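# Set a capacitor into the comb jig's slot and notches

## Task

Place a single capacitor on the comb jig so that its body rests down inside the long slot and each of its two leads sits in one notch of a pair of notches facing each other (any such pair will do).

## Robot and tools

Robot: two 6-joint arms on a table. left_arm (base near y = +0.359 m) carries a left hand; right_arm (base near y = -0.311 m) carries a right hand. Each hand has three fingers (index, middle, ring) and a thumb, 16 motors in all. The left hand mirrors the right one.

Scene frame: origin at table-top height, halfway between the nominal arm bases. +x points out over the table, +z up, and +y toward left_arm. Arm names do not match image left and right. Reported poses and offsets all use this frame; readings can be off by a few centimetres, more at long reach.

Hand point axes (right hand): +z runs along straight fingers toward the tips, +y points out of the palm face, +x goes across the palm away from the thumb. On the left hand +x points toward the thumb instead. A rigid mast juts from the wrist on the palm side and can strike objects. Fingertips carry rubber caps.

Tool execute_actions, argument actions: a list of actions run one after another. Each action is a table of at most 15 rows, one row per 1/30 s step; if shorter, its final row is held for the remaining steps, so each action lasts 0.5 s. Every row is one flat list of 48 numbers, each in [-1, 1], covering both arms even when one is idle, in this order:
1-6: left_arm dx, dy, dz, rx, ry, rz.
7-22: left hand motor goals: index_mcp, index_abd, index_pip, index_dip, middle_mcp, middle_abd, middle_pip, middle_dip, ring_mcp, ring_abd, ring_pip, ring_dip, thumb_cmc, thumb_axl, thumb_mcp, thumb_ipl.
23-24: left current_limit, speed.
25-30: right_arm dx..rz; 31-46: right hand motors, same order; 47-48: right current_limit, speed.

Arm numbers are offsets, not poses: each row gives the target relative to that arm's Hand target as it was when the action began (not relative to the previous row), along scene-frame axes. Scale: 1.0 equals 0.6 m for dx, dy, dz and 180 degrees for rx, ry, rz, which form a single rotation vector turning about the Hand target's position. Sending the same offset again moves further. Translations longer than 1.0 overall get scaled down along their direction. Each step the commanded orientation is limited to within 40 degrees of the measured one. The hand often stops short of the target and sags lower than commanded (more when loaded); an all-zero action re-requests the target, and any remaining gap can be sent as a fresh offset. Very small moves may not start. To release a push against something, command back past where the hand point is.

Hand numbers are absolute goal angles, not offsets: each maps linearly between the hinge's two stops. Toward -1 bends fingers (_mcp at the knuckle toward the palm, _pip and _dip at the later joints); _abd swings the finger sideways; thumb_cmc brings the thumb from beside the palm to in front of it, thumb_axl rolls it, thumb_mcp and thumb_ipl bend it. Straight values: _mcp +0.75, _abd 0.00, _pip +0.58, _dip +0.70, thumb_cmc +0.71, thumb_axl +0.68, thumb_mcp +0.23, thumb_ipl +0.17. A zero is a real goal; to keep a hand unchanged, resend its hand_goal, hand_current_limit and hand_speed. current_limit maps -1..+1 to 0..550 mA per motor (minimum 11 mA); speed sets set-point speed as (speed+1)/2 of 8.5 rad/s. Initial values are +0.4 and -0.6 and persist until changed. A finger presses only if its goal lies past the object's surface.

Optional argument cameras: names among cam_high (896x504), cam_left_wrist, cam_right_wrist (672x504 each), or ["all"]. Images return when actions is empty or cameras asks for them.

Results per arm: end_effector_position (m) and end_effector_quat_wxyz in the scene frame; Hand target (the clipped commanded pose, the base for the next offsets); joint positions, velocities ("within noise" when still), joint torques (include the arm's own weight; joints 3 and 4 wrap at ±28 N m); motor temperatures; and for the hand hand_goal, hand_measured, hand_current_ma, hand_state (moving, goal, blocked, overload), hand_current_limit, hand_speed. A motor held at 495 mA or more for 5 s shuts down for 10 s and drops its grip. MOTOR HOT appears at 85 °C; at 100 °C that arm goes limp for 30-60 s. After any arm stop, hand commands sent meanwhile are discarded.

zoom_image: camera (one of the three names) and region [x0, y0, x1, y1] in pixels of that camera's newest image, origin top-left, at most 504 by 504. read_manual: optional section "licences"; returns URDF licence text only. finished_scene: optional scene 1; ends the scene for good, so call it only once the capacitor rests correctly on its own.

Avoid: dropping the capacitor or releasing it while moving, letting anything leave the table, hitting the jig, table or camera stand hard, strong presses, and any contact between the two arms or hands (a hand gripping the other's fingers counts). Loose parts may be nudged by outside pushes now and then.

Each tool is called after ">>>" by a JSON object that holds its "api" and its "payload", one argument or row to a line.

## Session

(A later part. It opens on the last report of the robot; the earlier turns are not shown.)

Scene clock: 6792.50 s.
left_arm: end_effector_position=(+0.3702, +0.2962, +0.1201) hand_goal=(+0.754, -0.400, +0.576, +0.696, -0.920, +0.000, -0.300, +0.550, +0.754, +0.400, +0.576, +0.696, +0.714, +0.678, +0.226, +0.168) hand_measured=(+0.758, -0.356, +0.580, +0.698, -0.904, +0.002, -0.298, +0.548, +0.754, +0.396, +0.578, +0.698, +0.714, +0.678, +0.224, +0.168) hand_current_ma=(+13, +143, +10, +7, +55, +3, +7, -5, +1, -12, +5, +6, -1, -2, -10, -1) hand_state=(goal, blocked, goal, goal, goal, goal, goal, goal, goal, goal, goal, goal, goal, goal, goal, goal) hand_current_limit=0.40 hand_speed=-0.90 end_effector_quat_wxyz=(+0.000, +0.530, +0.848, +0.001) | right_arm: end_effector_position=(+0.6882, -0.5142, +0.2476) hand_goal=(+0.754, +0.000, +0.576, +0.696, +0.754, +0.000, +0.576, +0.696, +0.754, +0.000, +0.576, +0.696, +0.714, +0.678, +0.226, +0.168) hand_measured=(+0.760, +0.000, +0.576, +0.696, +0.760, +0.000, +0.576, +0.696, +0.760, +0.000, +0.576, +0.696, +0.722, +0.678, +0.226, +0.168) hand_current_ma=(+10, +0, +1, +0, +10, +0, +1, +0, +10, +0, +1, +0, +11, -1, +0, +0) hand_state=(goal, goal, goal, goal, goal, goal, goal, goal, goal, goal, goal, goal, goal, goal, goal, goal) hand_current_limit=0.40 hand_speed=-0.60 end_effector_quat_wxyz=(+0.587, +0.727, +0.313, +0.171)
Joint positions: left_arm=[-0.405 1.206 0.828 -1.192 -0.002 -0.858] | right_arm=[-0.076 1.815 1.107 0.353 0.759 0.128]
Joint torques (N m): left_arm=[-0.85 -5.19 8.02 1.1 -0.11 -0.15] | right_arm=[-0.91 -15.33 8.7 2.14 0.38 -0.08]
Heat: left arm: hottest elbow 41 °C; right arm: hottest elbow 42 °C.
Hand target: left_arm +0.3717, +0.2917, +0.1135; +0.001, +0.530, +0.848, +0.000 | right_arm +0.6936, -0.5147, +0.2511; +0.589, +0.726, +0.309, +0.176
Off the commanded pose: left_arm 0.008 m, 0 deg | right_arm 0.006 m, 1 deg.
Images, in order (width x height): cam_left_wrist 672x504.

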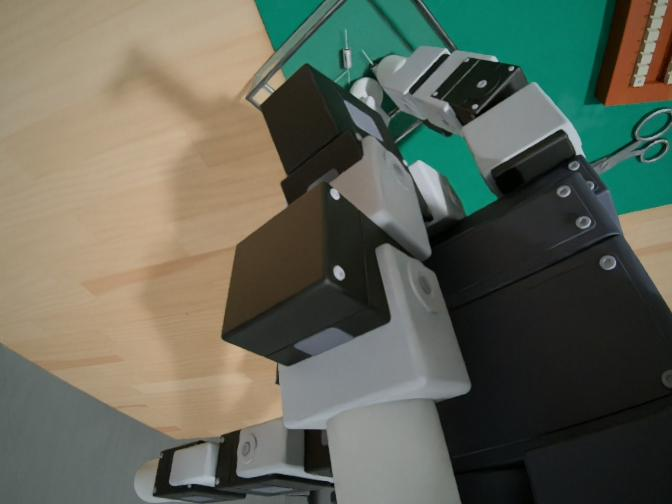

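>>> {"api": "execute_actions", "payload": {
  "actions": [
    [[0,0,0,0,0,0,0.754,-0.43,0.576,0.696,-0.92,0,-0.3,0.55,0.754,0.375,0.576,0.696,0.714,0.678,0.226,0.168,0.4,-0.9,0,0,0,0,0,0,0.754,0,0.576,0.696,0.754,0,0.576,0.696,0.754,0,0.576,0.696,0.714,0.678,0.226,0.168,0.4,-0.6]]
  ],
  "cameras": ["cam_left_wrist"]
}}

>>> {"api": "zoom_image", "payload": {
  "camera": "cam_left_wrist",
  "region": [340, 30, 420, 90]
}}

Scene clock: 6836.33 s.
left_arm: end_effector_position=(+0.3712, +0.2953, +0.1192) hand_goal=(+0.754, -0.430, +0.576, +0.696, -0.920, +0.000, -0.300, +0.550, +0.754, +0.376, +0.576, +0.696, +0.714, +0.678, +0.226, +0.168) hand_measured=(+0.758, -0.386, +0.580, +0.698, -0.904, +0.002, -0.298, +0.548, +0.754, +0.376, +0.578, +0.698, +0.714, +0.678, +0.224, +0.168) hand_current_ma=(+9, +143, +9, +7, +55, +3, +7, -5, +1, +1, +5, +6, -1, -2, -10, -1) hand_state=(goal, blocked, goal, goal, goal, goal, goal, goal, goal, goal, goal, goal, goal, goal, goal, goal) hand_current_limit=0.40 hand_speed=-0.90 end_effector_quat_wxyz=(+0.002, +0.530, +0.848, +0.001) | right_arm: end_effector_position=(+0.6882, -0.5142, +0.2476) hand_goal=(+0.754, +0.000, +0.576, +0.696, +0.754, +0.000, +0.576, +0.696, +0.754, +0.000, +0.576, +0.696, +0.714, +0.678, +0.226, +0.168) hand_measured=(+0.760, +0.000, +0.576, +0.696, +0.760, +0.000, +0.576, +0.696, +0.760, +0.000, +0.576, +0.696, +0.722, +0.678, +0.226, +0.168) hand_current_ma=(+10, +0, +1, +0, +10, +0, +1, +0, +10, +0, +1, +0, +11, -1, +0, +0) hand_state=(goal, goal, goal, goal, goal, goal, goal, goal, goal, goal, goal, goal, goal, goal, goal, goal) hand_current_limit=0.40 hand_speed=-0.60 end_effector_quat_wxyz=(+0.587, +0.727, +0.313, +0.171)
Joint positions: left_arm=[-0.405 1.207 0.826 -1.184 -0.001 -0.858] | right_arm=[-0.076 1.815 1.107 0.353 0.759 0.128]
Joint torques (N m): left_arm=[-0.85 -5.3 8.17 0.84 -0.13 -0.15] | right_arm=[-1.08 -15.62 8.77 2.14 0.38 -0.1]
Heat: left arm: hottest elbow 41 °C; right arm: hottest elbow 42 °C.
Hand target: left_arm +0.3717, +0.2917, +0.1136; +0.000, +0.530, +0.848, +0.000 | right_arm +0.6936, -0.5147, +0.2511; +0.589, +0.726, +0.309, +0.176
Off the commanded pose: left_arm 0.007 m, 0 deg | right_arm 0.006 m, 1 deg.
Images, in order (width x height): cam_left_wrist 672x504.

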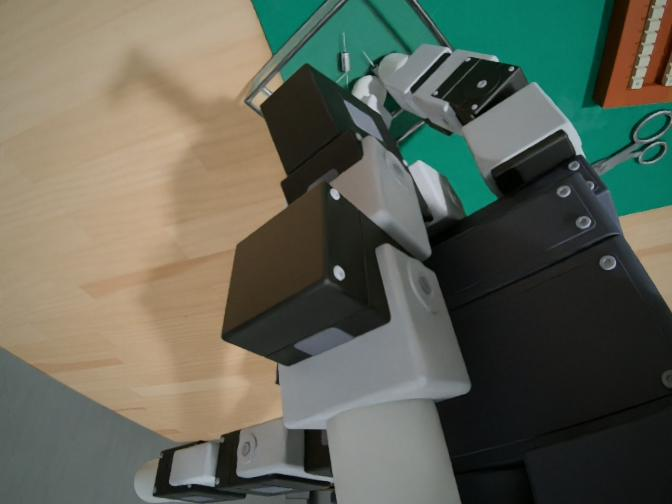

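Scaled by 6.300 from the camera's 672x504 image, which has a finer 960x720 frame.

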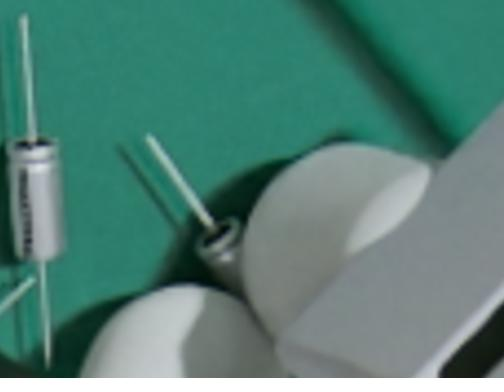

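>>> {"api": "execute_actions", "payload": {
  "actions": [
    [[0,0,0,0,0,0,0.754,-0.43,0.576,0.696,-0.92,0,-0.3,0.55,0.754,0.345,0.576,0.696,0.714,0.678,0.226,0.168,0.4,-0.9,0,0,0,0,0,0,0.754,0,0.576,0.696,0.754,0,0.576,0.696,0.754,0,0.576,0.696,0.714,0.678,0.226,0.168,0.4,-0.6]]
  ]
}}

>>> {"api": "execute_actions", "payload": {
  "actions": [
    [[0,0,0,0,0,0,0.754,-0.43,0.576,0.696,-0.92,0,-0.3,0.55,0.754,0.315,0.576,0.696,0.714,0.678,0.226,0.168,0.4,-0.9,0,0,0,0,0,0,0.754,0,0.576,0.696,0.754,0,0.576,0.696,0.754,0,0.576,0.696,0.714,0.678,0.226,0.168,0.4,-0.6]]
  ]
}}

>>> {"api": "execute_actions", "payload": {
  "actions": [
    [[0,0,0,0,0,0,0.754,-0.43,0.576,0.696,-0.92,0,-0.3,0.55,0.754,0.285,0.576,0.696,0.714,0.678,0.226,0.168,0.4,-0.9,0,0,0,0,0,0,0.754,0,0.576,0.696,0.754,0,0.576,0.696,0.754,0,0.576,0.696,0.714,0.678,0.226,0.168,0.4,-0.6]]
  ]
}}

Scene clock: 6873.40 s.
left_arm: end_effector_position=(+0.3712, +0.2953, +0.1192) hand_goal=(+0.754, -0.430, +0.576, +0.696, -0.920, +0.000, -0.300, +0.550, +0.754, +0.346, +0.576, +0.696, +0.714, +0.678, +0.226, +0.168) hand_measured=(+0.758, -0.386, +0.580, +0.698, -0.904, +0.002, -0.298, +0.548, +0.754, +0.374, +0.578, +0.698, +0.714, +0.678, +0.224, +0.168) hand_current_ma=(+9, +143, +9, +7, +55, +3, +7, -5, +1, +89, +5, +6, -1, -2, -10, -1) hand_state=(goal, blocked, goal, goal, goal, goal, goal, goal, goal, blocked, goal, goal, goal, goal, goal, goal) hand_current_limit=0.40 hand_speed=-0.90 end_effector_quat_wxyz=(+0.002, +0.530, +0.848, +0.001) | right_arm: end_effector_position=(+0.6882, -0.5142, +0.2476) hand_goal=(+0.754, +0.000, +0.576, +0.696, +0.754, +0.000, +0.576, +0.696, +0.754, +0.000, +0.576, +0.696, +0.714, +0.678, +0.226, +0.168) hand_measured=(+0.760, +0.000, +0.576, +0.696, +0.760, +0.000, +0.576, +0.696, +0.760, +0.000, +0.576, +0.696, +0.722, +0.678, +0.226, +0.168) hand_current_ma=(+10, +0, +1, +0, +10, +0, +1, +0, +10, +0, +1, +0, +11, -1, +0, +0) hand_state=(goal, goal, goal, goal, goal, goal, goal, goal, goal, goal, goal, goal, goal, goal, goal, goal) hand_current_limit=0.40 hand_speed=-0.60 end_effector_quat_wxyz=(+0.587, +0.727, +0.313, +0.171)
Joint positions: left_arm=[-0.405 1.207 0.826 -1.184 -0.001 -0.858] | right_arm=[-0.076 1.815 1.107 0.353 0.759 0.128]
Joint torques (N m): left_arm=[-0.85 -5.3 8.18 0.83 -0.14 -0.15] | right_arm=[-0.85 -15.27 8.69 2.07 0.4 -0.08]
Heat: left arm: hottest elbow 41 °C; right arm: hottest elbow 42 °C.
Hand target: left_arm +0.3717, +0.2917, +0.1136; +0.000, +0.530, +0.848, +0.000 | right_arm +0.6936, -0.5147, +0.2511; +0.589, +0.726, +0.309, +0.176
Off the commanded pose: left_arm 0.007 m, 0 deg | right_arm 0.006 m, 1 deg.

Scene clock: 6874.10 s.
left_arm: end_effector_position=(+0.3712, +0.2953, +0.1192) hand_goal=(+0.754, -0.430, +0.576, +0.696, -0.920, +0.000, -0.300, +0.550, +0.754, +0.316, +0.576, +0.696, +0.714, +0.678, +0.226, +0.168) hand_measured=(+0.758, -0.386, +0.580, +0.698, -0.904, +0.002, -0.298, +0.548, +0.754, +0.372, +0.578, +0.698, +0.714, +0.678, +0.224, +0.168) hand_current_ma=(+9, +143, +9, +7, +55, +3, +7, -5, +2, +190, +5, +6, -1, -2, -10, -1) hand_state=(goal, blocked, goal, goal, goal, goal, goal, goal, goal, blocked, goal, goal, goal, goal, goal, goal) hand_current_limit=0.40 hand_speed=-0.90 end_effector_quat_wxyz=(+0.002, +0.530, +0.848, +0.001) | right_arm: end_effector_position=(+0.6882, -0.5142, +0.2476) hand_goal=(+0.754, +0.000, +0.576, +0.696, +0.754, +0.000, +0.576, +0.696, +0.754, +0.000, +0.576, +0.696, +0.714, +0.678, +0.226, +0.168) hand_measured=(+0.760, +0.000, +0.576, +0.696, +0.760, +0.000, +0.576, +0.696, +0.760, +0.000, +0.576, +0.696, +0.722, +0.678, +0.226, +0.168) hand_current_ma=(+10, +0, +1, +0, +10, +0, +1, +0, +10, +0, +1, +0, +11, -1, +0, +0) hand_state=(goal, goal, goal, goal, goal, goal, goal, goal, goal, goal, goal, goal, goal, goal, goal, goal) hand_current_limit=0.40 hand_speed=-0.60 end_effector_quat_wxyz=(+0.587, +0.727, +0.313, +0.171)
Joint positions: left_arm=[-0.405 1.207 0.826 -1.184 -0.001 -0.858] | right_arm=[-0.076 1.815 1.107 0.353 0.759 0.128]
Joint torques (N m): left_arm=[-0.91 -5.25 8.16 0.83 -0.13 -0.16] | right_arm=[-0.62 -15.15 8.7 2.07 0.38 -0.1]
Heat: left arm: hottest elbow 41 °C; right arm: hottest elbow 42 °C.
Hand target: left_arm +0.3717, +0.2917, +0.1136; +0.000, +0.530, +0.848, +0.000 | right_arm +0.6936, -0.5147, +0.2511; +0.589, +0.726, +0.309, +0.176
Off the commanded pose: left_arm 0.007 m, 0 deg | right_arm 0.006 m, 1 deg.

Scene clock: 6874.80 s.
left_arm: end_effector_position=(+0.3712, +0.2953, +0.1192) hand_goal=(+0.754, -0.430, +0.576, +0.696, -0.920, +0.000, -0.300, +0.550, +0.754, +0.286, +0.576, +0.696, +0.714, +0.678, +0.226, +0.168) hand_measured=(+0.758, -0.388, +0.580, +0.698, -0.904, +0.002, -0.298, +0.548, +0.756, +0.370, +0.578, +0.698, +0.714, +0.678, +0.224, +0.168) hand_current_ma=(+11, +139, +9, +7, +55, +3, +7, -5, +4, +297, +5, +6, -1, -2, -10, -1) hand_state=(goal, blocked, goal, goal, goal, goal, goal, goal, goal, blocked, goal, goal, goal, goal, goal, goal) hand_current_limit=0.40 hand_speed=-0.90 end_effector_quat_wxyz=(+0.002, +0.530, +0.848, +0.001) | right_arm: end_effector_position=(+0.6882, -0.5142, +0.2476) hand_goal=(+0.754, +0.000, +0.576, +0.696, +0.754, +0.000, +0.576, +0.696, +0.754, +0.000, +0.576, +0.696, +0.714, +0.678, +0.226, +0.168) hand_measured=(+0.760, +0.000, +0.576, +0.696, +0.760, +0.000, +0.576, +0.696, +0.760, +0.000, +0.576, +0.696, +0.722, +0.678, +0.226, +0.168) hand_current_ma=(+10, +0, +1, +0, +10, +0, +1, +0, +10, +0, +1, +0, +11, -1, +0, +0) hand_state=(goal, goal, goal, goal, goal, goal, goal, goal, goal, goal, goal, goal, goal, goal, goal, goal) hand_current_limit=0.40 hand_speed=-0.60 end_effector_quat_wxyz=(+0.587, +0.727, +0.313, +0.171)
Joint positions: left_arm=[-0.405 1.207 0.826 -1.184 -0.001 -0.858] | right_arm=[-0.076 1.815 1.107 0.353 0.759 0.128]
Joint torques (N m): left_arm=[-0.79 -5.25 8.18 0.84 -0.14 -0.15] | right_arm=[-0.73 -14.92 8.83 2.04 0.4 -0.09]
Heat: left arm: hottest elbow 41 °C; right arm: hottest elbow 42 °C.
Hand target: left_arm +0.3717, +0.2917, +0.1136; +0.000, +0.530, +0.848, +0.000 | right_arm +0.6936, -0.5147, +0.2511; +0.589, +0.726, +0.309, +0.176
Off the commanded pose: left_arm 0.007 m, 0 deg | right_arm 0.006 m, 1 deg.

>>> {"api": "execute_actions", "payload": {
  "actions": [
    [[0,0,0,0,0,0,0.754,-0.43,0.576,0.696,-0.92,0,-0.3,0.55,0.754,0.40,0.576,0.696,0.714,0.678,0.226,0.168,0.4,-0.9,0,0,0,0,0,0,0.754,0,0.576,0.696,0.754,0,0.576,0.696,0.754,0,0.576,0.696,0.714,0.678,0.226,0.168,0.4,-0.6]],
    [[0,0,0,0,0,0,0.754,-0.45,0.576,0.696,-0.92,0,-0.3,0.55,0.754,0.425,0.576,0.696,0.714,0.678,0.226,0.168,0.4,-0.9,0,0,0,0,0,0,0.754,0,0.576,0.696,0.754,0,0.576,0.696,0.754,0,0.576,0.696,0.714,0.678,0.226,0.168,0.4,-0.6]]
  ],
  "cameras": ["cam_left_wrist"]
}}

>>> {"api": "zoom_image", "payload": {
  "camera": "cam_left_wrist",
  "region": [340, 30, 420, 90]
}}

Scene clock: 6922.33 s.
left_arm: end_effector_position=(+0.3712, +0.2953, +0.1192) hand_goal=(+0.754, -0.450, +0.576, +0.696, -0.920, +0.000, -0.300, +0.550, +0.754, +0.426, +0.576, +0.696, +0.714, +0.678, +0.226, +0.168) hand_measured=(+0.758, -0.388, +0.580, +0.698, -0.904, +0.002, -0.298, +0.548, +0.756, +0.380, +0.578, +0.698, +0.714, +0.678, +0.224, +0.168) hand_current_ma=(+11, +214, +9, +7, +55, +3, +7, -5, +3, -149, +5, +6, -1, -2, -10, -1) hand_state=(goal, blocked, goal, goal, goal, goal, goal, goal, goal, blocked, goal, goal, goal, goal, goal, goal) hand_current_limit=0.40 hand_speed=-0.90 end_effector_quat_wxyz=(+0.002, +0.530, +0.848, +0.001) | right_arm: end_effector_position=(+0.6882, -0.5142, +0.2476) hand_goal=(+0.754, +0.000, +0.576, +0.696, +0.754, +0.000, +0.576, +0.696, +0.754, +0.000, +0.576, +0.696, +0.714, +0.678, +0.226, +0.168) hand_measured=(+0.760, +0.000, +0.576, +0.696, +0.760, +0.000, +0.576, +0.696, +0.760, +0.000, +0.576, +0.696, +0.722, +0.678, +0.226, +0.168) hand_current_ma=(+10, +0, +1, +0, +10, +0, +1, +0, +10, +0, +1, +0, +11, -1, +0, +0) hand_state=(goal, goal, goal, goal, goal, goal, goal, goal, goal, goal, goal, goal, goal, goal, goal, goal) hand_current_limit=0.40 hand_speed=-0.60 end_effector_quat_wxyz=(+0.587, +0.727, +0.313, +0.171)
Joint positions: left_arm=[-0.405 1.207 0.826 -1.184 -0.001 -0.858] | right_arm=[-0.076 1.815 1.107 0.353 0.759 0.128]
Joint torques (N m): left_arm=[-0.79 -5.3 8.17 0.83 -0.14 -0.16] | right_arm=[-0.85 -15.21 8.8 2.07 0.4 -0.07]
Heat: left arm: hottest elbow 41 °C; right arm: hottest elbow 42 °C.
Hand target: left_arm +0.3717, +0.2917, +0.1136; +0.000, +0.530, +0.848, +0.000 | right_arm +0.6936, -0.5147, +0.2511; +0.589, +0.726, +0.309, +0.176
Off the commanded pose: left_arm 0.007 m, 0 deg | right_arm 0.006 m, 1 deg.
Images, in order (width x height): cam_left_wrist 672x504.

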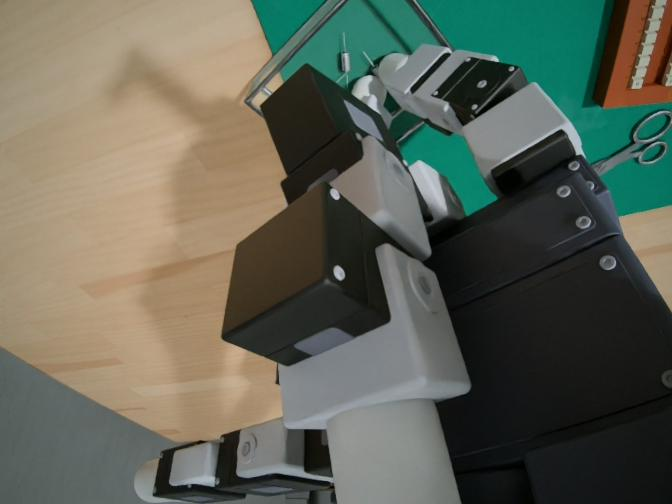

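Scaled by 6.300 from the camera's 672x504 image, which has a finer 960x720 frame.

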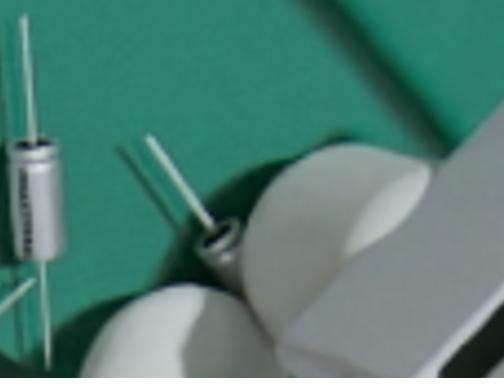

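>>> {"api": "execute_actions", "payload": {
  "actions": [
    [[0.0146,-0.0027,0.0232,-0.0015,-0.0083,0,0.754,-0.45,0.576,0.696,-0.92,0,-0.3,0.55,0.754,0.425,0.576,0.696,0.714,0.678,0.226,0.168,0.4,-0.9,0,0,0,0,0,0,0.754,0,0.576,0.696,0.754,0,0.576,0.696,0.754,0,0.576,0.696,0.714,0.678,0.226,0.168,0.4,-0.6],[0.0293,-0.0053,0.0463,-0.003,-0.0166,0,0.754,-0.45,0.576,0.696,-0.92,0,-0.3,0.55,0.754,0.425,0.576,0.696,0.714,0.678,0.226,0.168,0.4,-0.9,0,0,0,0,0,0,0.754,0,0.576,0.696,0.754,0,0.576,0.696,0.754,0,0.576,0.696,0.714,0.678,0.226,0.168,0.4,-0.6]]
  ]
}}

Scene clock: 6941.63 s.
left_arm: end_effector_position=(+0.3719, +0.2963, +0.1202) hand_goal=(+0.754, -0.450, +0.576, +0.696, -0.920, +0.000, -0.300, +0.550, +0.754, +0.426, +0.576, +0.696, +0.714, +0.678, +0.226, +0.168) hand_measured=(+0.758, -0.388, +0.580, +0.698, -0.904, +0.002, -0.298, +0.548, +0.756, +0.380, +0.578, +0.698, +0.714, +0.678, +0.224, +0.168) hand_current_ma=(+11, +214, +9, +7, +55, +3, +7, -5, +3, -149, +5, +6, -1, -2, -10, -1) hand_state=(goal, blocked, goal, goal, goal, goal, goal, goal, goal, blocked, goal, goal, goal, goal, goal, goal) hand_current_limit=0.40 hand_speed=-0.90 end_effector_quat_wxyz=(+0.002, +0.530, +0.848, +0.005) | right_arm: end_effector_position=(+0.6882, -0.5142, +0.2476) hand_goal=(+0.754, +0.000, +0.576, +0.696, +0.754, +0.000, +0.576, +0.696, +0.754, +0.000, +0.576, +0.696, +0.714, +0.678, +0.226, +0.168) hand_measured=(+0.760, +0.000, +0.576, +0.696, +0.760, +0.000, +0.576, +0.696, +0.760, +0.000, +0.576, +0.696, +0.722, +0.678, +0.226, +0.168) hand_current_ma=(+10, +0, +1, +0, +10, +0, +1, +0, +10, +0, +1, +0, +11, -1, +0, +0) hand_state=(goal, goal, goal, goal, goal, goal, goal, goal, goal, goal, goal, goal, goal, goal, goal, goal) hand_current_limit=0.40 hand_speed=-0.60 end_effector_quat_wxyz=(+0.587, +0.727, +0.313, +0.171)
Joint positions: left_arm=[-0.405 1.207 0.827 -1.185 -0.008 -0.858] | right_arm=[-0.076 1.815 1.107 0.353 0.759 0.128]
Joint torques (N m): left_arm=[-0.44 -6.53 12.53 0.1 -0.35 -0.1] | right_arm=[-0.97 -15.09 8.8 2.04 0.38 -0.08]
Heat: left arm: hottest elbow 41 °C; right arm: hottest elbow 42 °C.
Hand target: left_arm +0.3893, +0.2884, +0.1414; +0.025, +0.530, +0.848, +0.010 | right_arm +0.6936, -0.5147, +0.2511; +0.589, +0.726, +0.309, +0.176
Off the commanded pose: left_arm 0.028 m, 3 deg | right_arm 0.006 m, 1 deg.

>>> {"api": "execute_actions", "payload": {
  "actions": [
    [[0,0,0.02,0,0,0,0.754,-0.45,0.576,0.696,-0.92,0,-0.3,0.55,0.754,0.425,0.576,0.696,0.714,0.678,0.226,0.168,0.4,-0.9,0,0,0,0,0,0,0.754,0,0.576,0.696,0.754,0,0.576,0.696,0.754,0,0.576,0.696,0.714,0.678,0.226,0.168,0.4,-0.6]]
  ],
  "cameras": ["cam_left_wrist"]
}}

>>> {"api": "zoom_image", "payload": {
  "camera": "cam_left_wrist",
  "region": [340, 30, 420, 90]
}}

Scene clock: 6950.23 s.
left_arm: end_effector_position=(+0.3730, +0.2960, +0.1286) hand_goal=(+0.754, -0.450, +0.576, +0.696, -0.920, +0.000, -0.300, +0.550, +0.754, +0.426, +0.576, +0.696, +0.714, +0.678, +0.226, +0.168) hand_measured=(+0.756, -0.388, +0.580, +0.698, -0.904, +0.002, -0.298, +0.548, +0.754, +0.380, +0.578, +0.698, +0.714, +0.678, +0.224, +0.168) hand_current_ma=(+7, +214, +9, +7, +55, +3, +7, -5, +0, -149, +4, +6, -1, -2, -10, -1) hand_state=(goal, blocked, goal, goal, goal, goal, goal, goal, goal, blocked, goal, goal, goal, goal, goal, goal) hand_current_limit=0.40 hand_speed=-0.90 end_effector_quat_wxyz=(-0.002, +0.530, +0.848, +0.004) | right_arm: end_effector_position=(+0.6882, -0.5142, +0.2476) hand_goal=(+0.754, +0.000, +0.576, +0.696, +0.754, +0.000, +0.576, +0.696, +0.754, +0.000, +0.576, +0.696, +0.714, +0.678, +0.226, +0.168) hand_measured=(+0.760, +0.000, +0.576, +0.696, +0.760, +0.000, +0.576, +0.696, +0.760, +0.000, +0.576, +0.696, +0.722, +0.678, +0.226, +0.168) hand_current_ma=(+10, +0, +1, +0, +10, +0, +1, +0, +10, +0, +1, +0, +11, -1, +0, +0) hand_state=(goal, goal, goal, goal, goal, goal, goal, goal, goal, goal, goal, goal, goal, goal, goal, goal) hand_current_limit=0.40 hand_speed=-0.60 end_effector_quat_wxyz=(+0.587, +0.727, +0.313, +0.171)
Joint positions: left_arm=[-0.405 1.207 0.851 -1.218 -0.009 -0.858] | right_arm=[-0.076 1.815 1.107 0.353 0.759 0.128]
Joint torques (N m): left_arm=[-0.44 -7.47 12.57 0.06 -0.33 -0.1] | right_arm=[-1.26 -14.97 8.76 2.1 0.41 -0.1]
Heat: left arm: hottest elbow 42 °C; right arm: hottest elbow 42 °C.
Hand target: left_arm +0.3892, +0.2885, +0.1533; +0.025, +0.530, +0.848, +0.010 | right_arm +0.6936, -0.5147, +0.2511; +0.589, +0.726, +0.309, +0.176
Off the commanded pose: left_arm 0.031 m, 3 deg | right_arm 0.006 m, 1 deg.
Images, in order (width x height): cam_left_wrist 672x504.

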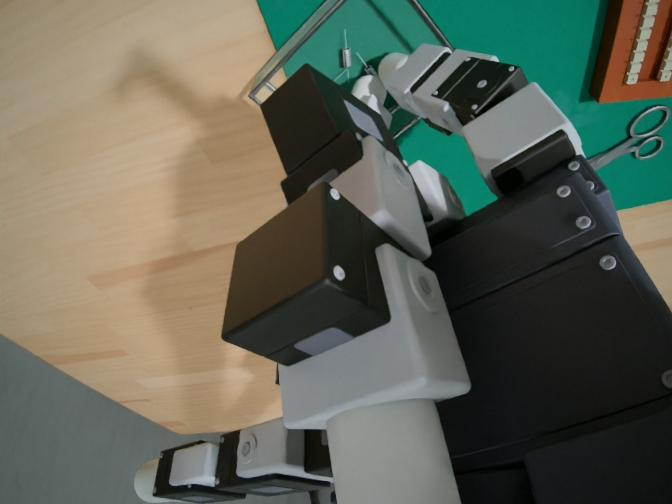

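Scaled by 6.300 from the camera's 672x504 image, which has a finer 960x720 frame.

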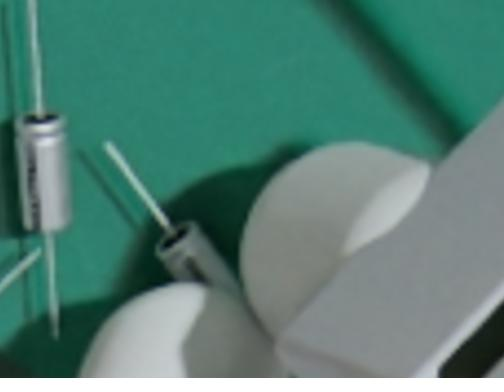

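>>> {"api": "execute_actions", "payload": {
  "actions": [
    [[0,0,0.03,0,0,0,0.754,-0.45,0.576,0.696,-0.92,0,-0.3,0.55,0.754,0.425,0.576,0.696,0.714,0.678,0.226,0.168,0.4,-0.8,0,0,0,0,0,0,0.754,0,0.576,0.696,0.754,0,0.576,0.696,0.754,0,0.576,0.696,0.714,0.678,0.226,0.168,0.4,-0.6]],
    [[0,0,0.01,0,0,0,0.754,-0.343,0.576,0.696,-0.92,0,-0.3,0.55,0.754,0.343,0.576,0.696,0.714,0.678,0.226,0.168,0.4,-0.8,0,0,0,0,0,0,0.754,0,0.576,0.696,0.754,0,0.576,0.696,0.754,0,0.576,0.696,0.714,0.678,0.226,0.168,0.4,-0.6]]
  ],
  "cameras": ["cam_left_wrist"]
}}

>>> {"api": "zoom_image", "payload": {
  "camera": "cam_left_wrist",
  "region": [290, 0, 450, 120]
}}

Scene clock: 7081.83 s.
left_arm: end_effector_position=(+0.3738, +0.2956, +0.1511) hand_goal=(+0.754, -0.342, +0.576, +0.696, -0.920, +0.000, -0.300, +0.550, +0.754, +0.344, +0.576, +0.696, +0.714, +0.678, +0.226, +0.168) hand_measured=(+0.756, -0.344, +0.578, +0.698, -0.904, +0.002, -0.298, +0.548, +0.754, +0.346, +0.578, +0.698, +0.714, +0.678, +0.224, +0.168) hand_current_ma=(+3, -3, +7, +7, +55, +3, +7, -5, +0, +2, +4, +6, -1, -2, -10, -1) hand_state=(goal, goal, goal, goal, goal, goal, goal, goal, goal, goal, goal, goal, goal, goal, goal, goal) hand_current_limit=0.40 hand_speed=-0.80 end_effector_quat_wxyz=(-0.004, +0.530, +0.848, +0.004) | right_arm: end_effector_position=(+0.6882, -0.5142, +0.2476) hand_goal=(+0.754, +0.000, +0.576, +0.696, +0.754, +0.000, +0.576, +0.696, +0.754, +0.000, +0.576, +0.696, +0.714, +0.678, +0.226, +0.168) hand_measured=(+0.760, +0.000, +0.576, +0.696, +0.760, +0.000, +0.576, +0.696, +0.760, +0.000, +0.576, +0.696, +0.722, +0.678, +0.226, +0.168) hand_current_ma=(+10, +0, +1, +0, +10, +0, +1, +0, +10, +0, +1, +0, +11, -1, +0, +0) hand_state=(goal, goal, goal, goal, goal, goal, goal, goal, goal, goal, goal, goal, goal, goal, goal, goal) hand_current_limit=0.40 hand_speed=-0.60 end_effector_quat_wxyz=(+0.587, +0.727, +0.313, +0.171)
Joint positions: left_arm=[-0.405 1.19 0.9 -1.287 -0.009 -0.858] | right_arm=[-0.076 1.815 1.107 0.353 0.759 0.128]
Joint torques (N m): left_arm=[-0.38 -7.53 12.9 -0.01 -0.32 -0.1] | right_arm=[-0.73 -15.03 8.69 2.13 0.37 -0.08]
Heat: left arm: hottest elbow 44 °C; right arm: hottest elbow 42 °C.
Hand target: left_arm +0.3893, +0.2884, +0.1773; +0.025, +0.530, +0.848, +0.010 | right_arm +0.6936, -0.5147, +0.2511; +0.589, +0.726, +0.309, +0.176
Off the commanded pose: left_arm 0.031 m, 3 deg | right_arm 0.006 m, 1 deg.
Images, in order (width x height): cam_left_wrist 672x504.

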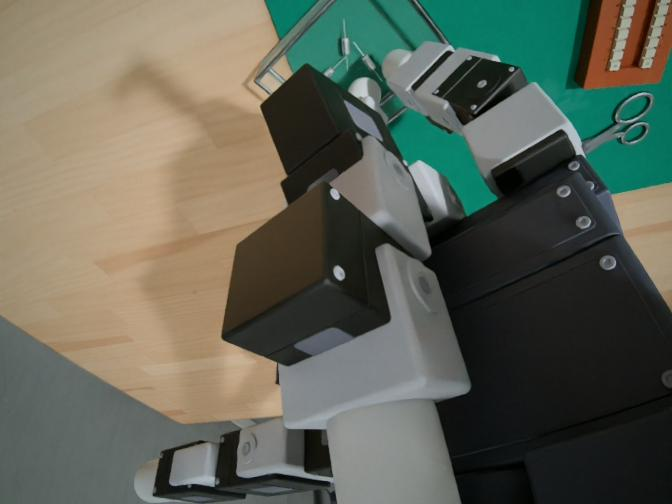

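Scaled by 3.150 from the camera's 672x504 image, which has a finer 960x720 frame.

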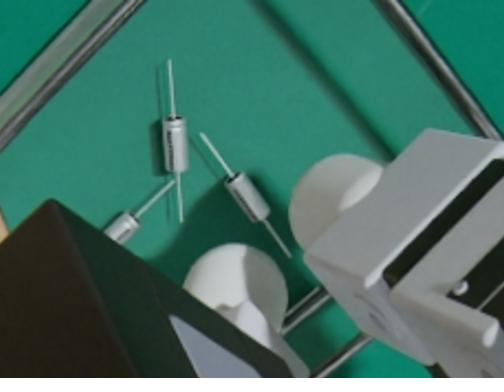

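>>> {"api": "execute_actions", "payload": {
  "actions": [
    [[-0.0157,0.0101,-0.0285,0.0015,0.0083,0,0.754,-0.372,0.576,0.696,-0.92,0,-0.3,0.55,0.754,0.372,0.576,0.696,0.714,0.678,0.226,0.168,0.4,-0.8,0,0,0,0,0,0,0.754,0,0.576,0.696,0.754,0,0.576,0.696,0.754,0,0.576,0.696,0.714,0.678,0.226,0.168,0.4,-0.6]],
    [[-0.0156,0.0101,-0.0285,0.0015,0.0083,0,0.754,-0.372,0.576,0.696,-0.92,0,-0.3,0.55,0.754,0.372,0.576,0.696,0.714,0.678,0.226,0.168,0.4,-0.8,0,0,0,0,0,0,0.754,0,0.576,0.696,0.754,0,0.576,0.696,0.754,0,0.576,0.696,0.714,0.678,0.226,0.168,0.4,-0.6]]
  ],
  "cameras": ["cam_left_wrist"]
}}

>>> {"api": "zoom_image", "payload": {
  "camera": "cam_left_wrist",
  "region": [290, 0, 450, 120]
}}

Scene clock: 7137.17 s.
left_arm: end_effector_position=(+0.3666, +0.2996, +0.1383) hand_goal=(+0.754, -0.372, +0.576, +0.696, -0.920, +0.000, -0.300, +0.550, +0.754, +0.372, +0.576, +0.696, +0.714, +0.678, +0.226, +0.168) hand_measured=(+0.756, -0.366, +0.578, +0.698, -0.904, +0.002, -0.298, +0.548, +0.754, +0.366, +0.578, +0.698, +0.714, +0.678, +0.224, +0.168) hand_current_ma=(+3, +16, +7, +7, +55, +3, +7, -5, +0, -16, +4, +6, -1, -2, -10, -1) hand_state=(goal, goal, goal, goal, goal, goal, goal, goal, goal, goal, goal, goal, goal, goal, goal, goal) hand_current_limit=0.40 hand_speed=-0.80 end_effector_quat_wxyz=(-0.011, +0.529, +0.848, +0.000) | right_arm: end_effector_position=(+0.6882, -0.5142, +0.2476) hand_goal=(+0.754, +0.000, +0.576, +0.696, +0.754, +0.000, +0.576, +0.696, +0.754, +0.000, +0.576, +0.696, +0.714, +0.678, +0.226, +0.168) hand_measured=(+0.760, +0.000, +0.576, +0.696, +0.760, +0.000, +0.576, +0.696, +0.760, +0.000, +0.576, +0.696, +0.722, +0.678, +0.226, +0.168) hand_current_ma=(+10, +0, +1, +0, +10, +0, +1, +0, +10, +0, +1, +0, +11, -1, +0, +0) hand_state=(goal, goal, goal, goal, goal, goal, goal, goal, goal, goal, goal, goal, goal, goal, goal, goal) hand_current_limit=0.40 hand_speed=-0.60 end_effector_quat_wxyz=(+0.587, +0.727, +0.313, +0.171)
Joint positions: left_arm=[-0.4 1.189 0.867 -1.271 -0.003 -0.855] | right_arm=[-0.076 1.815 1.107 0.353 0.759 0.128]
Joint torques (N m): left_arm=[0.44 -7.18 8.77 0.58 -0.1 0.04] | right_arm=[-0.67 -15.33 8.7 2.11 0.39 -0.1]
Heat: left arm: hottest elbow 47 °C; right arm: hottest elbow 42 °C.
Hand target: left_arm +0.3706, +0.3006, +0.1431; +0.000, +0.530, +0.848, +0.000 | right_arm +0.6936, -0.5147, +0.2511; +0.589, +0.726, +0.309, +0.176
Off the commanded pose: left_arm 0.006 m, 1 deg | right_arm 0.006 m, 1 deg.
Images, in order (width x height): cam_left_wrist 672x504.

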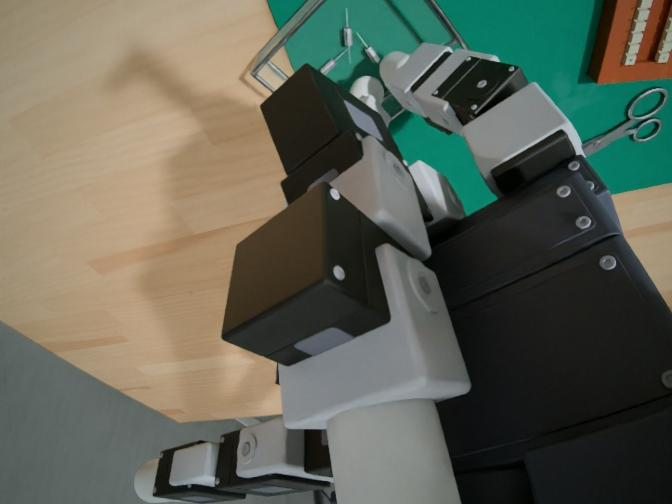

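Scaled by 3.150 from the camera's 672x504 image, which has a finer 960x720 frame.

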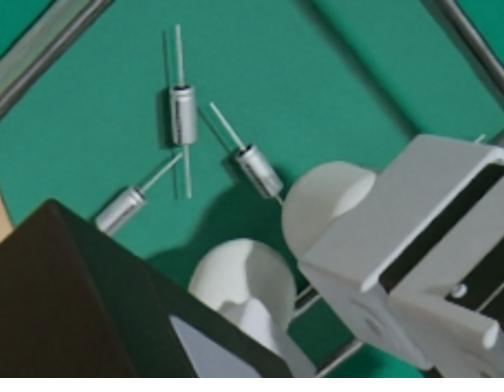

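>>> {"api": "execute_actions", "payload": {
  "actions": [
    [[0.0018,0.005,-0.0185,0,0,0,0.754,-0.372,0.576,0.696,-0.92,0,-0.3,0.55,0.754,0.372,0.576,0.696,0.714,0.678,0.226,0.168,0.4,-0.8,0,0,0,0,0,0,0.754,0,0.576,0.696,0.754,0,0.576,0.696,0.754,0,0.576,0.696,0.714,0.678,0.226,0.168,0.4,-0.6]]
  ],
  "cameras": ["cam_left_wrist"]
}}

>>> {"api": "zoom_image", "payload": {
  "camera": "cam_left_wrist",
  "region": [340, 30, 420, 90]
}}

Scene clock: 7170.67 s.
left_arm: end_effector_position=(+0.3680, +0.3024, +0.1310) hand_goal=(+0.754, -0.372, +0.576, +0.696, -0.920, +0.000, -0.300, +0.550, +0.754, +0.372, +0.576, +0.696, +0.714, +0.678, +0.226, +0.168) hand_measured=(+0.756, -0.366, +0.578, +0.698, -0.904, +0.002, -0.298, +0.548, +0.754, +0.366, +0.578, +0.698, +0.714, +0.678, +0.224, +0.168) hand_current_ma=(+2, +16, +7, +7, +55, +3, +7, -5, +0, -16, +4, +6, -1, -2, -10, -1) hand_state=(goal, goal, goal, goal, goal, goal, goal, goal, goal, goal, goal, goal, goal, goal, goal, goal) hand_current_limit=0.40 hand_speed=-0.80 end_effector_quat_wxyz=(-0.005, +0.529, +0.848, +0.000) | right_arm: end_effector_position=(+0.6882, -0.5142, +0.2476) hand_goal=(+0.754, +0.000, +0.576, +0.696, +0.754, +0.000, +0.576, +0.696, +0.754, +0.000, +0.576, +0.696, +0.714, +0.678, +0.226, +0.168) hand_measured=(+0.760, +0.000, +0.576, +0.696, +0.760, +0.000, +0.576, +0.696, +0.760, +0.000, +0.576, +0.696, +0.722, +0.678, +0.226, +0.168) hand_current_ma=(+10, +0, +1, +0, +10, +0, +1, +0, +10, +0, +1, +0, +11, -1, +0, +0) hand_state=(goal, goal, goal, goal, goal, goal, goal, goal, goal, goal, goal, goal, goal, goal, goal, goal) hand_current_limit=0.40 hand_speed=-0.60 end_effector_quat_wxyz=(+0.587, +0.727, +0.313, +0.171)
Joint positions: left_arm=[-0.389 1.189 0.846 -1.238 -0.003 -0.845] | right_arm=[-0.076 1.815 1.107 0.353 0.759 0.128]
Joint torques (N m): left_arm=[0.5 -6.36 8.65 0.64 -0.1 0.02] | right_arm=[-1.03 -14.62 8.75 2.15 0.38 -0.09]
Heat: left arm: hottest elbow 44 °C; right arm: hottest elbow 42 °C.
Hand target: left_arm +0.3716, +0.3035, +0.1319; +0.000, +0.530, +0.848, +0.000 | right_arm +0.6936, -0.5147, +0.2511; +0.589, +0.726, +0.309, +0.176
Off the commanded pose: left_arm 0.004 m, 1 deg | right_arm 0.006 m, 1 deg.
Images, in order (width x height): cam_left_wrist 672x504.

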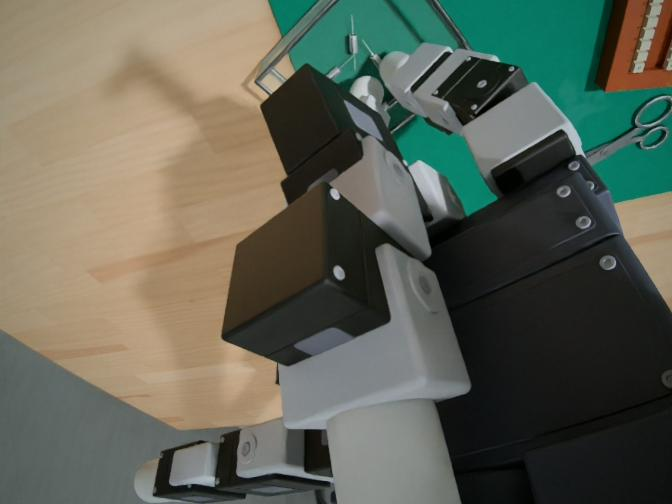

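Scaled by 6.300 from the camera's 672x504 image, which has a finer 960x720 frame.

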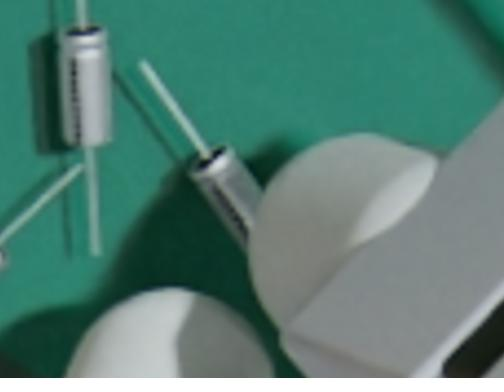

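>>> {"api": "execute_actions", "payload": {
  "actions": [
    [[0,-0.0025,-0.009,-0.0019,0.0003,0,0.754,-0.372,0.576,0.696,-0.92,0,-0.3,0.55,0.754,0.372,0.576,0.696,0.714,0.678,0.226,0.168,0.4,-0.8,0,0,0,0,0,0,0.754,0,0.576,0.696,0.754,0,0.576,0.696,0.754,0,0.576,0.696,0.714,0.678,0.226,0.168,0.4,-0.6]]
  ],
  "cameras": ["cam_left_wrist"]
}}

>>> {"api": "zoom_image", "payload": {
  "camera": "cam_left_wrist",
  "region": [340, 30, 420, 90]
}}

Scene clock: 7238.90 s.
left_arm: end_effector_position=(+0.3683, +0.3012, +0.1276) hand_goal=(+0.754, -0.372, +0.576, +0.696, -0.920, +0.000, -0.300, +0.550, +0.754, +0.372, +0.576, +0.696, +0.714, +0.678, +0.226, +0.168) hand_measured=(+0.756, -0.366, +0.578, +0.698, -0.904, +0.002, -0.298, +0.548, +0.754, +0.366, +0.578, +0.698, +0.714, +0.678, +0.224, +0.168) hand_current_ma=(+2, +16, +7, +7, +55, +3, +7, -5, +0, -16, +4, +6, -1, -2, -10, -1) hand_state=(goal, goal, goal, goal, goal, goal, goal, goal, goal, goal, goal, goal, goal, goal, goal, goal) hand_current_limit=0.40 hand_speed=-0.80 end_effector_quat_wxyz=(-0.001, +0.529, +0.848, -0.002) | right_arm: end_effector_position=(+0.6882, -0.5142, +0.2476) hand_goal=(+0.754, +0.000, +0.576, +0.696, +0.754, +0.000, +0.576, +0.696, +0.754, +0.000, +0.576, +0.696, +0.714, +0.678, +0.226, +0.168) hand_measured=(+0.760, +0.000, +0.576, +0.696, +0.760, +0.000, +0.576, +0.696, +0.760, +0.000, +0.576, +0.696, +0.722, +0.678, +0.226, +0.168) hand_current_ma=(+10, +0, +1, +0, +10, +0, +1, +0, +10, +0, +1, +0, +11, -1, +0, +0) hand_state=(goal, goal, goal, goal, goal, goal, goal, goal, goal, goal, goal, goal, goal, goal, goal, goal) hand_current_limit=0.40 hand_speed=-0.60 end_effector_quat_wxyz=(+0.587, +0.727, +0.313, +0.171)
Joint positions: left_arm=[-0.389 1.189 0.837 -1.222 0.003 -0.845] | right_arm=[-0.076 1.815 1.107 0.353 0.759 0.128]
Joint torques (N m): left_arm=[0.38 -5.83 8.57 0.66 -0.09 0.03] | right_arm=[-0.67 -14.86 8.77 2.1 0.38 -0.09]
Heat: left arm: hottest elbow 41 °C; right arm: hottest elbow 42 °C.
Hand target: left_arm +0.3716, +0.3021, +0.1265; +0.002, +0.530, +0.848, -0.003 | right_arm +0.6936, -0.5147, +0.2511; +0.589, +0.726, +0.309, +0.176
Off the commanded pose: left_arm 0.004 m, 0 deg | right_arm 0.006 m, 1 deg.
Images, in order (width x height): cam_left_wrist 672x504.

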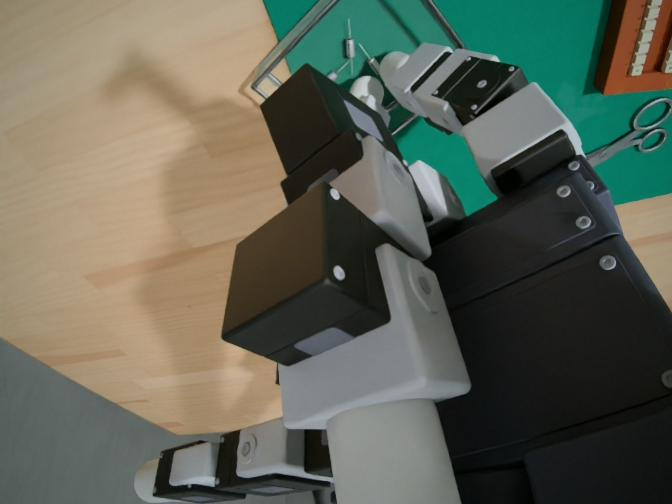

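Scaled by 6.300 from the camera's 672x504 image, which has a finer 960x720 frame.

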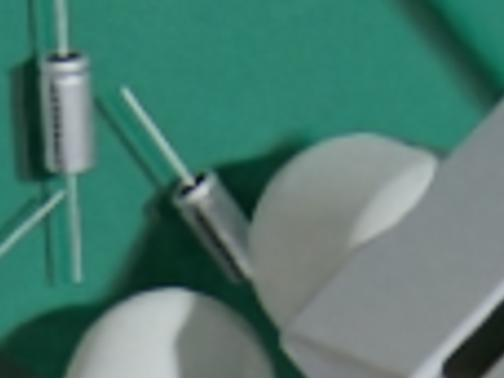

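>>> {"api": "execute_actions", "payload": {
  "actions": [
    [[0.0012,0.0003,-0.009,0,0,0,0.754,-0.372,0.576,0.696,-0.92,0,-0.3,0.55,0.754,0.372,0.576,0.696,0.714,0.678,0.226,0.168,0.4,-0.8,0,0,0,0,0,0,0.754,0,0.576,0.696,0.754,0,0.576,0.696,0.754,0,0.576,0.696,0.714,0.678,0.226,0.168,0.4,-0.6]]
  ],
  "cameras": ["cam_left_wrist"]
}}

>>> {"api": "zoom_image", "payload": {
  "camera": "cam_left_wrist",
  "region": [340, 30, 420, 90]
}}

Scene clock: 7264.20 s.
left_arm: end_effector_position=(+0.3689, +0.3009, +0.1242) hand_goal=(+0.754, -0.372, +0.576, +0.696, -0.920, +0.000, -0.300, +0.550, +0.754, +0.372, +0.576, +0.696, +0.714, +0.678, +0.226, +0.168) hand_measured=(+0.756, -0.366, +0.578, +0.698, -0.904, +0.002, -0.298, +0.548, +0.754, +0.366, +0.578, +0.698, +0.714, +0.678, +0.224, +0.168) hand_current_ma=(+2, +16, +7, +7, +55, +3, +7, -5, +0, -16, +4, +6, -1, -2, -10, -1) hand_state=(goal, goal, goal, goal, goal, goal, goal, goal, goal, goal, goal, goal, goal, goal, goal, goal) hand_current_limit=0.40 hand_speed=-0.80 end_effector_quat_wxyz=(+0.002, +0.529, +0.848, -0.001) | right_arm: end_effector_position=(+0.6882, -0.5142, +0.2476) hand_goal=(+0.754, +0.000, +0.576, +0.696, +0.754, +0.000, +0.576, +0.696, +0.754, +0.000, +0.576, +0.696, +0.714, +0.678, +0.226, +0.168) hand_measured=(+0.760, +0.000, +0.576, +0.696, +0.760, +0.000, +0.576, +0.696, +0.760, +0.000, +0.576, +0.696, +0.722, +0.678, +0.226, +0.168) hand_current_ma=(+10, +0, +1, +0, +10, +0, +1, +0, +10, +0, +1, +0, +11, -1, +0, +0) hand_state=(goal, goal, goal, goal, goal, goal, goal, goal, goal, goal, goal, goal, goal, goal, goal, goal) hand_current_limit=0.40 hand_speed=-0.60 end_effector_quat_wxyz=(+0.587, +0.727, +0.313, +0.171)
Joint positions: left_arm=[-0.389 1.191 0.828 -1.205 0.003 -0.844] | right_arm=[-0.076 1.815 1.107 0.353 0.759 0.128]
Joint torques (N m): left_arm=[0.56 -5.42 8.54 0.64 -0.09 0.04] | right_arm=[-0.56 -15.09 8.65 2.06 0.39 -0.09]
Heat: left arm: hottest elbow 42 °C; right arm: hottest elbow 42 °C.
Hand target: left_arm +0.3723, +0.3022, +0.1212; +0.002, +0.530, +0.848, -0.003 | right_arm +0.6936, -0.5147, +0.2511; +0.589, +0.726, +0.309, +0.176
Off the commanded pose: left_arm 0.005 m, 0 deg | right_arm 0.006 m, 1 deg.
Images, in order (width x height): cam_left_wrist 672x504.

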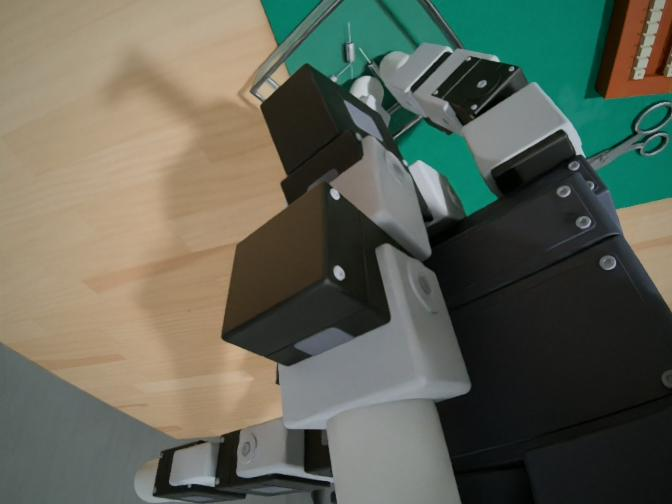

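Scaled by 6.300 from the camera's 672x504 image, which has a finer 960x720 frame.

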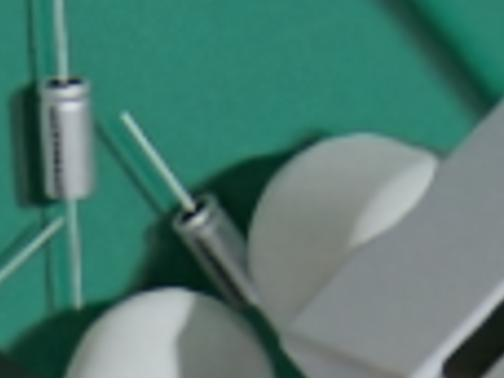

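>>> {"api": "execute_actions", "payload": {
  "actions": [
    [[0,0,-0.001,0.0032,-0.0006,0,0.754,-0.372,0.576,0.696,-0.92,0,-0.3,0.55,0.754,0.372,0.576,0.696,0.714,0.678,0.226,0.168,0.4,-0.8,0,0,0,0,0,0,0.754,0,0.576,0.696,0.754,0,0.576,0.696,0.754,0,0.576,0.696,0.714,0.678,0.226,0.168,0.4,-0.6]]
  ],
  "cameras": ["cam_left_wrist"]
}}

>>> {"api": "zoom_image", "payload": {
  "camera": "cam_left_wrist",
  "region": [340, 30, 420, 90]
}}

Scene clock: 7283.10 s.
left_arm: end_effector_position=(+0.3697, +0.3014, +0.1236) hand_goal=(+0.754, -0.372, +0.576, +0.696, -0.920, +0.000, -0.300, +0.550, +0.754, +0.372, +0.576, +0.696, +0.714, +0.678, +0.226, +0.168) hand_measured=(+0.756, -0.366, +0.578, +0.698, -0.904, +0.002, -0.298, +0.548, +0.754, +0.366, +0.578, +0.698, +0.714, +0.678, +0.224, +0.168) hand_current_ma=(+2, +16, +7, +7, +55, +3, +7, -5, +0, -16, +4, +6, -1, -2, -10, -1) hand_state=(goal, goal, goal, goal, goal, goal, goal, goal, goal, goal, goal, goal, goal, goal, goal, goal) hand_current_limit=0.40 hand_speed=-0.80 end_effector_quat_wxyz=(+0.001, +0.529, +0.848, +0.001) | right_arm: end_effector_position=(+0.6882, -0.5142, +0.2476) hand_goal=(+0.754, +0.000, +0.576, +0.696, +0.754, +0.000, +0.576, +0.696, +0.754, +0.000, +0.576, +0.696, +0.714, +0.678, +0.226, +0.168) hand_measured=(+0.760, +0.000, +0.576, +0.696, +0.760, +0.000, +0.576, +0.696, +0.760, +0.000, +0.576, +0.696, +0.722, +0.678, +0.226, +0.168) hand_current_ma=(+10, +0, +1, +0, +10, +0, +1, +0, +10, +0, +1, +0, +11, -1, +0, +0) hand_state=(goal, goal, goal, goal, goal, goal, goal, goal, goal, goal, goal, goal, goal, goal, goal, goal) hand_current_limit=0.40 hand_speed=-0.60 end_effector_quat_wxyz=(+0.587, +0.727, +0.313, +0.171)
Joint positions: left_arm=[-0.389 1.194 0.828 -1.203 -0.001 -0.844] | right_arm=[-0.076 1.815 1.107 0.353 0.759 0.128]
Joint torques (N m): left_arm=[0.09 -5.36 8.43 0.65 -0.32 -0.02] | right_arm=[-0.79 -14.92 8.76 1.99 0.38 -0.08]
Heat: left arm: hottest elbow 42 °C; right arm: hottest elbow 42 °C.
Hand target: left_arm +0.3723, +0.3022, +0.1206; +0.000, +0.530, +0.848, +0.002 | right_arm +0.6936, -0.5147, +0.2511; +0.589, +0.726, +0.309, +0.176
Off the commanded pose: left_arm 0.004 m, 0 deg | right_arm 0.006 m, 1 deg.
Images, in order (width x height): cam_left_wrist 672x504.

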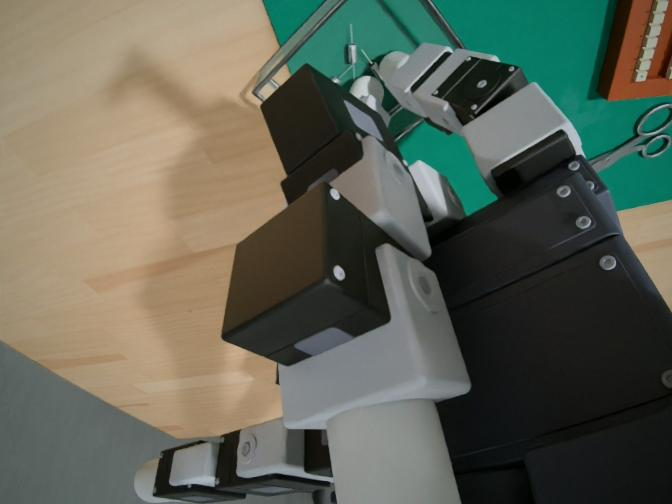

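Scaled by 6.300 from the camera's 672x504 image, which has a finer 960x720 frame.

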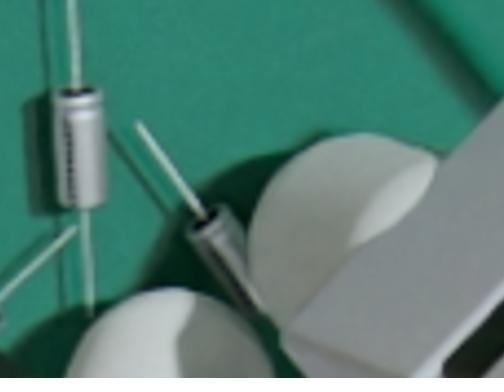

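>>> {"api": "execute_actions", "payload": {
  "actions": [
    [[0,0,-0.0045,0.0009,-0.0002,0,0.754,-0.372,0.576,0.696,-0.92,0,-0.3,0.55,0.754,0.372,0.576,0.696,0.714,0.678,0.226,0.168,0.4,-0.8,0,0,0,0,0,0,0.754,0,0.576,0.696,0.754,0,0.576,0.696,0.754,0,0.576,0.696,0.714,0.678,0.226,0.168,0.4,-0.6]]
  ],
  "cameras": ["cam_left_wrist"]
}}

>>> {"api": "zoom_image", "payload": {
  "camera": "cam_left_wrist",
  "region": [340, 30, 420, 90]
}}

Scene clock: 7306.23 s.
left_arm: end_effector_position=(+0.3693, +0.3021, +0.1201) hand_goal=(+0.754, -0.372, +0.576, +0.696, -0.920, +0.000, -0.300, +0.550, +0.754, +0.372, +0.576, +0.696, +0.714, +0.678, +0.226, +0.168) hand_measured=(+0.756, -0.366, +0.578, +0.698, -0.904, +0.002, -0.298, +0.548, +0.754, +0.366, +0.578, +0.698, +0.714, +0.678, +0.224, +0.168) hand_current_ma=(+2, +16, +7, +7, +55, +3, +7, -5, +0, -16, +4, +6, -1, -2, -10, -1) hand_state=(goal, goal, goal, goal, goal, goal, goal, goal, goal, goal, goal, goal, goal, goal, goal, goal) hand_current_limit=0.40 hand_speed=-0.80 end_effector_quat_wxyz=(+0.000, +0.529, +0.848, +0.002) | right_arm: end_effector_position=(+0.6882, -0.5142, +0.2476) hand_goal=(+0.754, +0.000, +0.576, +0.696, +0.754, +0.000, +0.576, +0.696, +0.754, +0.000, +0.576, +0.696, +0.714, +0.678, +0.226, +0.168) hand_measured=(+0.760, +0.000, +0.576, +0.696, +0.760, +0.000, +0.576, +0.696, +0.760, +0.000, +0.576, +0.696, +0.722, +0.678, +0.226, +0.168) hand_current_ma=(+10, +0, +1, +0, +10, +0, +1, +0, +10, +0, +1, +0, +11, -1, +0, +0) hand_state=(goal, goal, goal, goal, goal, goal, goal, goal, goal, goal, goal, goal, goal, goal, goal, goal) hand_current_limit=0.40 hand_speed=-0.60 end_effector_quat_wxyz=(+0.587, +0.727, +0.313, +0.171)
Joint positions: left_arm=[-0.389 1.198 0.821 -1.194 -0.004 -0.844] | right_arm=[-0.076 1.815 1.107 0.353 0.759 0.128]
Joint torques (N m): left_arm=[0.03 -5.54 8.5 0.65 -0.33 -0.03] | right_arm=[-0.85 -14.97 8.7 2.15 0.38 -0.08]
Heat: left arm: hottest elbow 41 °C; right arm: hottest elbow 42 °C.
Hand target: left_arm +0.3723, +0.3023, +0.1178; -0.001, +0.530, +0.848, +0.003 | right_arm +0.6936, -0.5147, +0.2511; +0.589, +0.726, +0.309, +0.176
Off the commanded pose: left_arm 0.004 m, 0 deg | right_arm 0.006 m, 1 deg.
Images, in order (width x height): cam_left_wrist 672x504.

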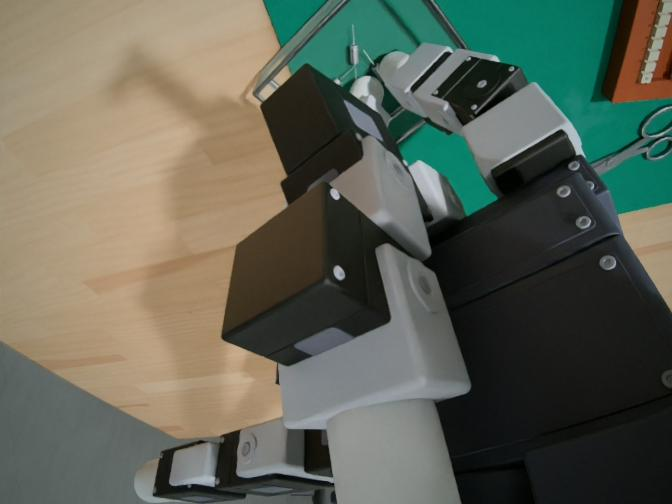

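Scaled by 6.300 from the camera's 672x504 image, which has a finer 960x720 frame.

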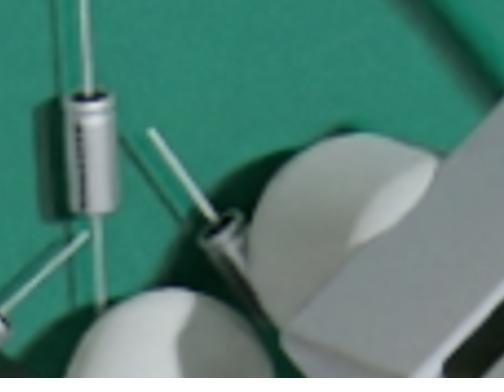

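>>> {"api": "execute_actions", "payload": {
  "actions": [
    [[0,0,-0.006,0,0,0,0.754,-0.372,0.576,0.696,-0.92,0,-0.3,0.55,0.754,0.372,0.576,0.696,0.714,0.678,0.226,0.168,0.4,-0.8,0,0,0,0,0,0,0.754,0,0.576,0.696,0.754,0,0.576,0.696,0.754,0,0.576,0.696,0.714,0.678,0.226,0.168,0.4,-0.6]]
  ]
}}

Scene clock: 7318.47 s.
left_arm: end_effector_position=(+0.3699, +0.3020, +0.1200) hand_goal=(+0.754, -0.372, +0.576, +0.696, -0.920, +0.000, -0.300, +0.550, +0.754, +0.372, +0.576, +0.696, +0.714, +0.678, +0.226, +0.168) hand_measured=(+0.756, -0.366, +0.578, +0.698, -0.904, +0.002, -0.298, +0.548, +0.754, +0.366, +0.578, +0.698, +0.714, +0.678, +0.224, +0.168) hand_current_ma=(+7, +15, +7, +7, +55, +3, +7, -5, +2, -16, +4, +6, -1, -2, -10, -1) hand_state=(goal, goal, goal, goal, goal, goal, goal, goal, goal, goal, goal, goal, goal, goal, goal, goal) hand_current_limit=0.40 hand_speed=-0.80 end_effector_quat_wxyz=(+0.001, +0.529, +0.848, +0.003) | right_arm: end_effector_position=(+0.6882, -0.5142, +0.2476) hand_goal=(+0.754, +0.000, +0.576, +0.696, +0.754, +0.000, +0.576, +0.696, +0.754, +0.000, +0.576, +0.696, +0.714, +0.678, +0.226, +0.168) hand_measured=(+0.760, +0.000, +0.576, +0.696, +0.760, +0.000, +0.576, +0.696, +0.760, +0.000, +0.576, +0.696, +0.722, +0.678, +0.226, +0.168) hand_current_ma=(+10, +0, +1, +0, +10, +0, +1, +0, +10, +0, +1, +0, +11, -1, +0, +0) hand_state=(goal, goal, goal, goal, goal, goal, goal, goal, goal, goal, goal, goal, goal, goal, goal, goal) hand_current_limit=0.40 hand_speed=-0.60 end_effector_quat_wxyz=(+0.587, +0.727, +0.313, +0.171)
Joint positions: left_arm=[-0.389 1.198 0.821 -1.191 -0.005 -0.844] | right_arm=[-0.076 1.815 1.107 0.353 0.759 0.128]
Joint torques (N m): left_arm=[0.03 -5.19 8.05 0.94 -0.29 -0.03] | right_arm=[-0.91 -15.15 8.73 2.07 0.38 -0.08]
Heat: left arm: hottest elbow 42 °C; right arm: hottest elbow 42 °C.
Hand target: left_arm +0.3724, +0.3022, +0.1144; -0.001, +0.530, +0.848, +0.003 | right_arm +0.6936, -0.5147, +0.2511; +0.589, +0.726, +0.309, +0.176
Off the commanded pose: left_arm 0.006 m, 0 deg | right_arm 0.006 m, 1 deg.


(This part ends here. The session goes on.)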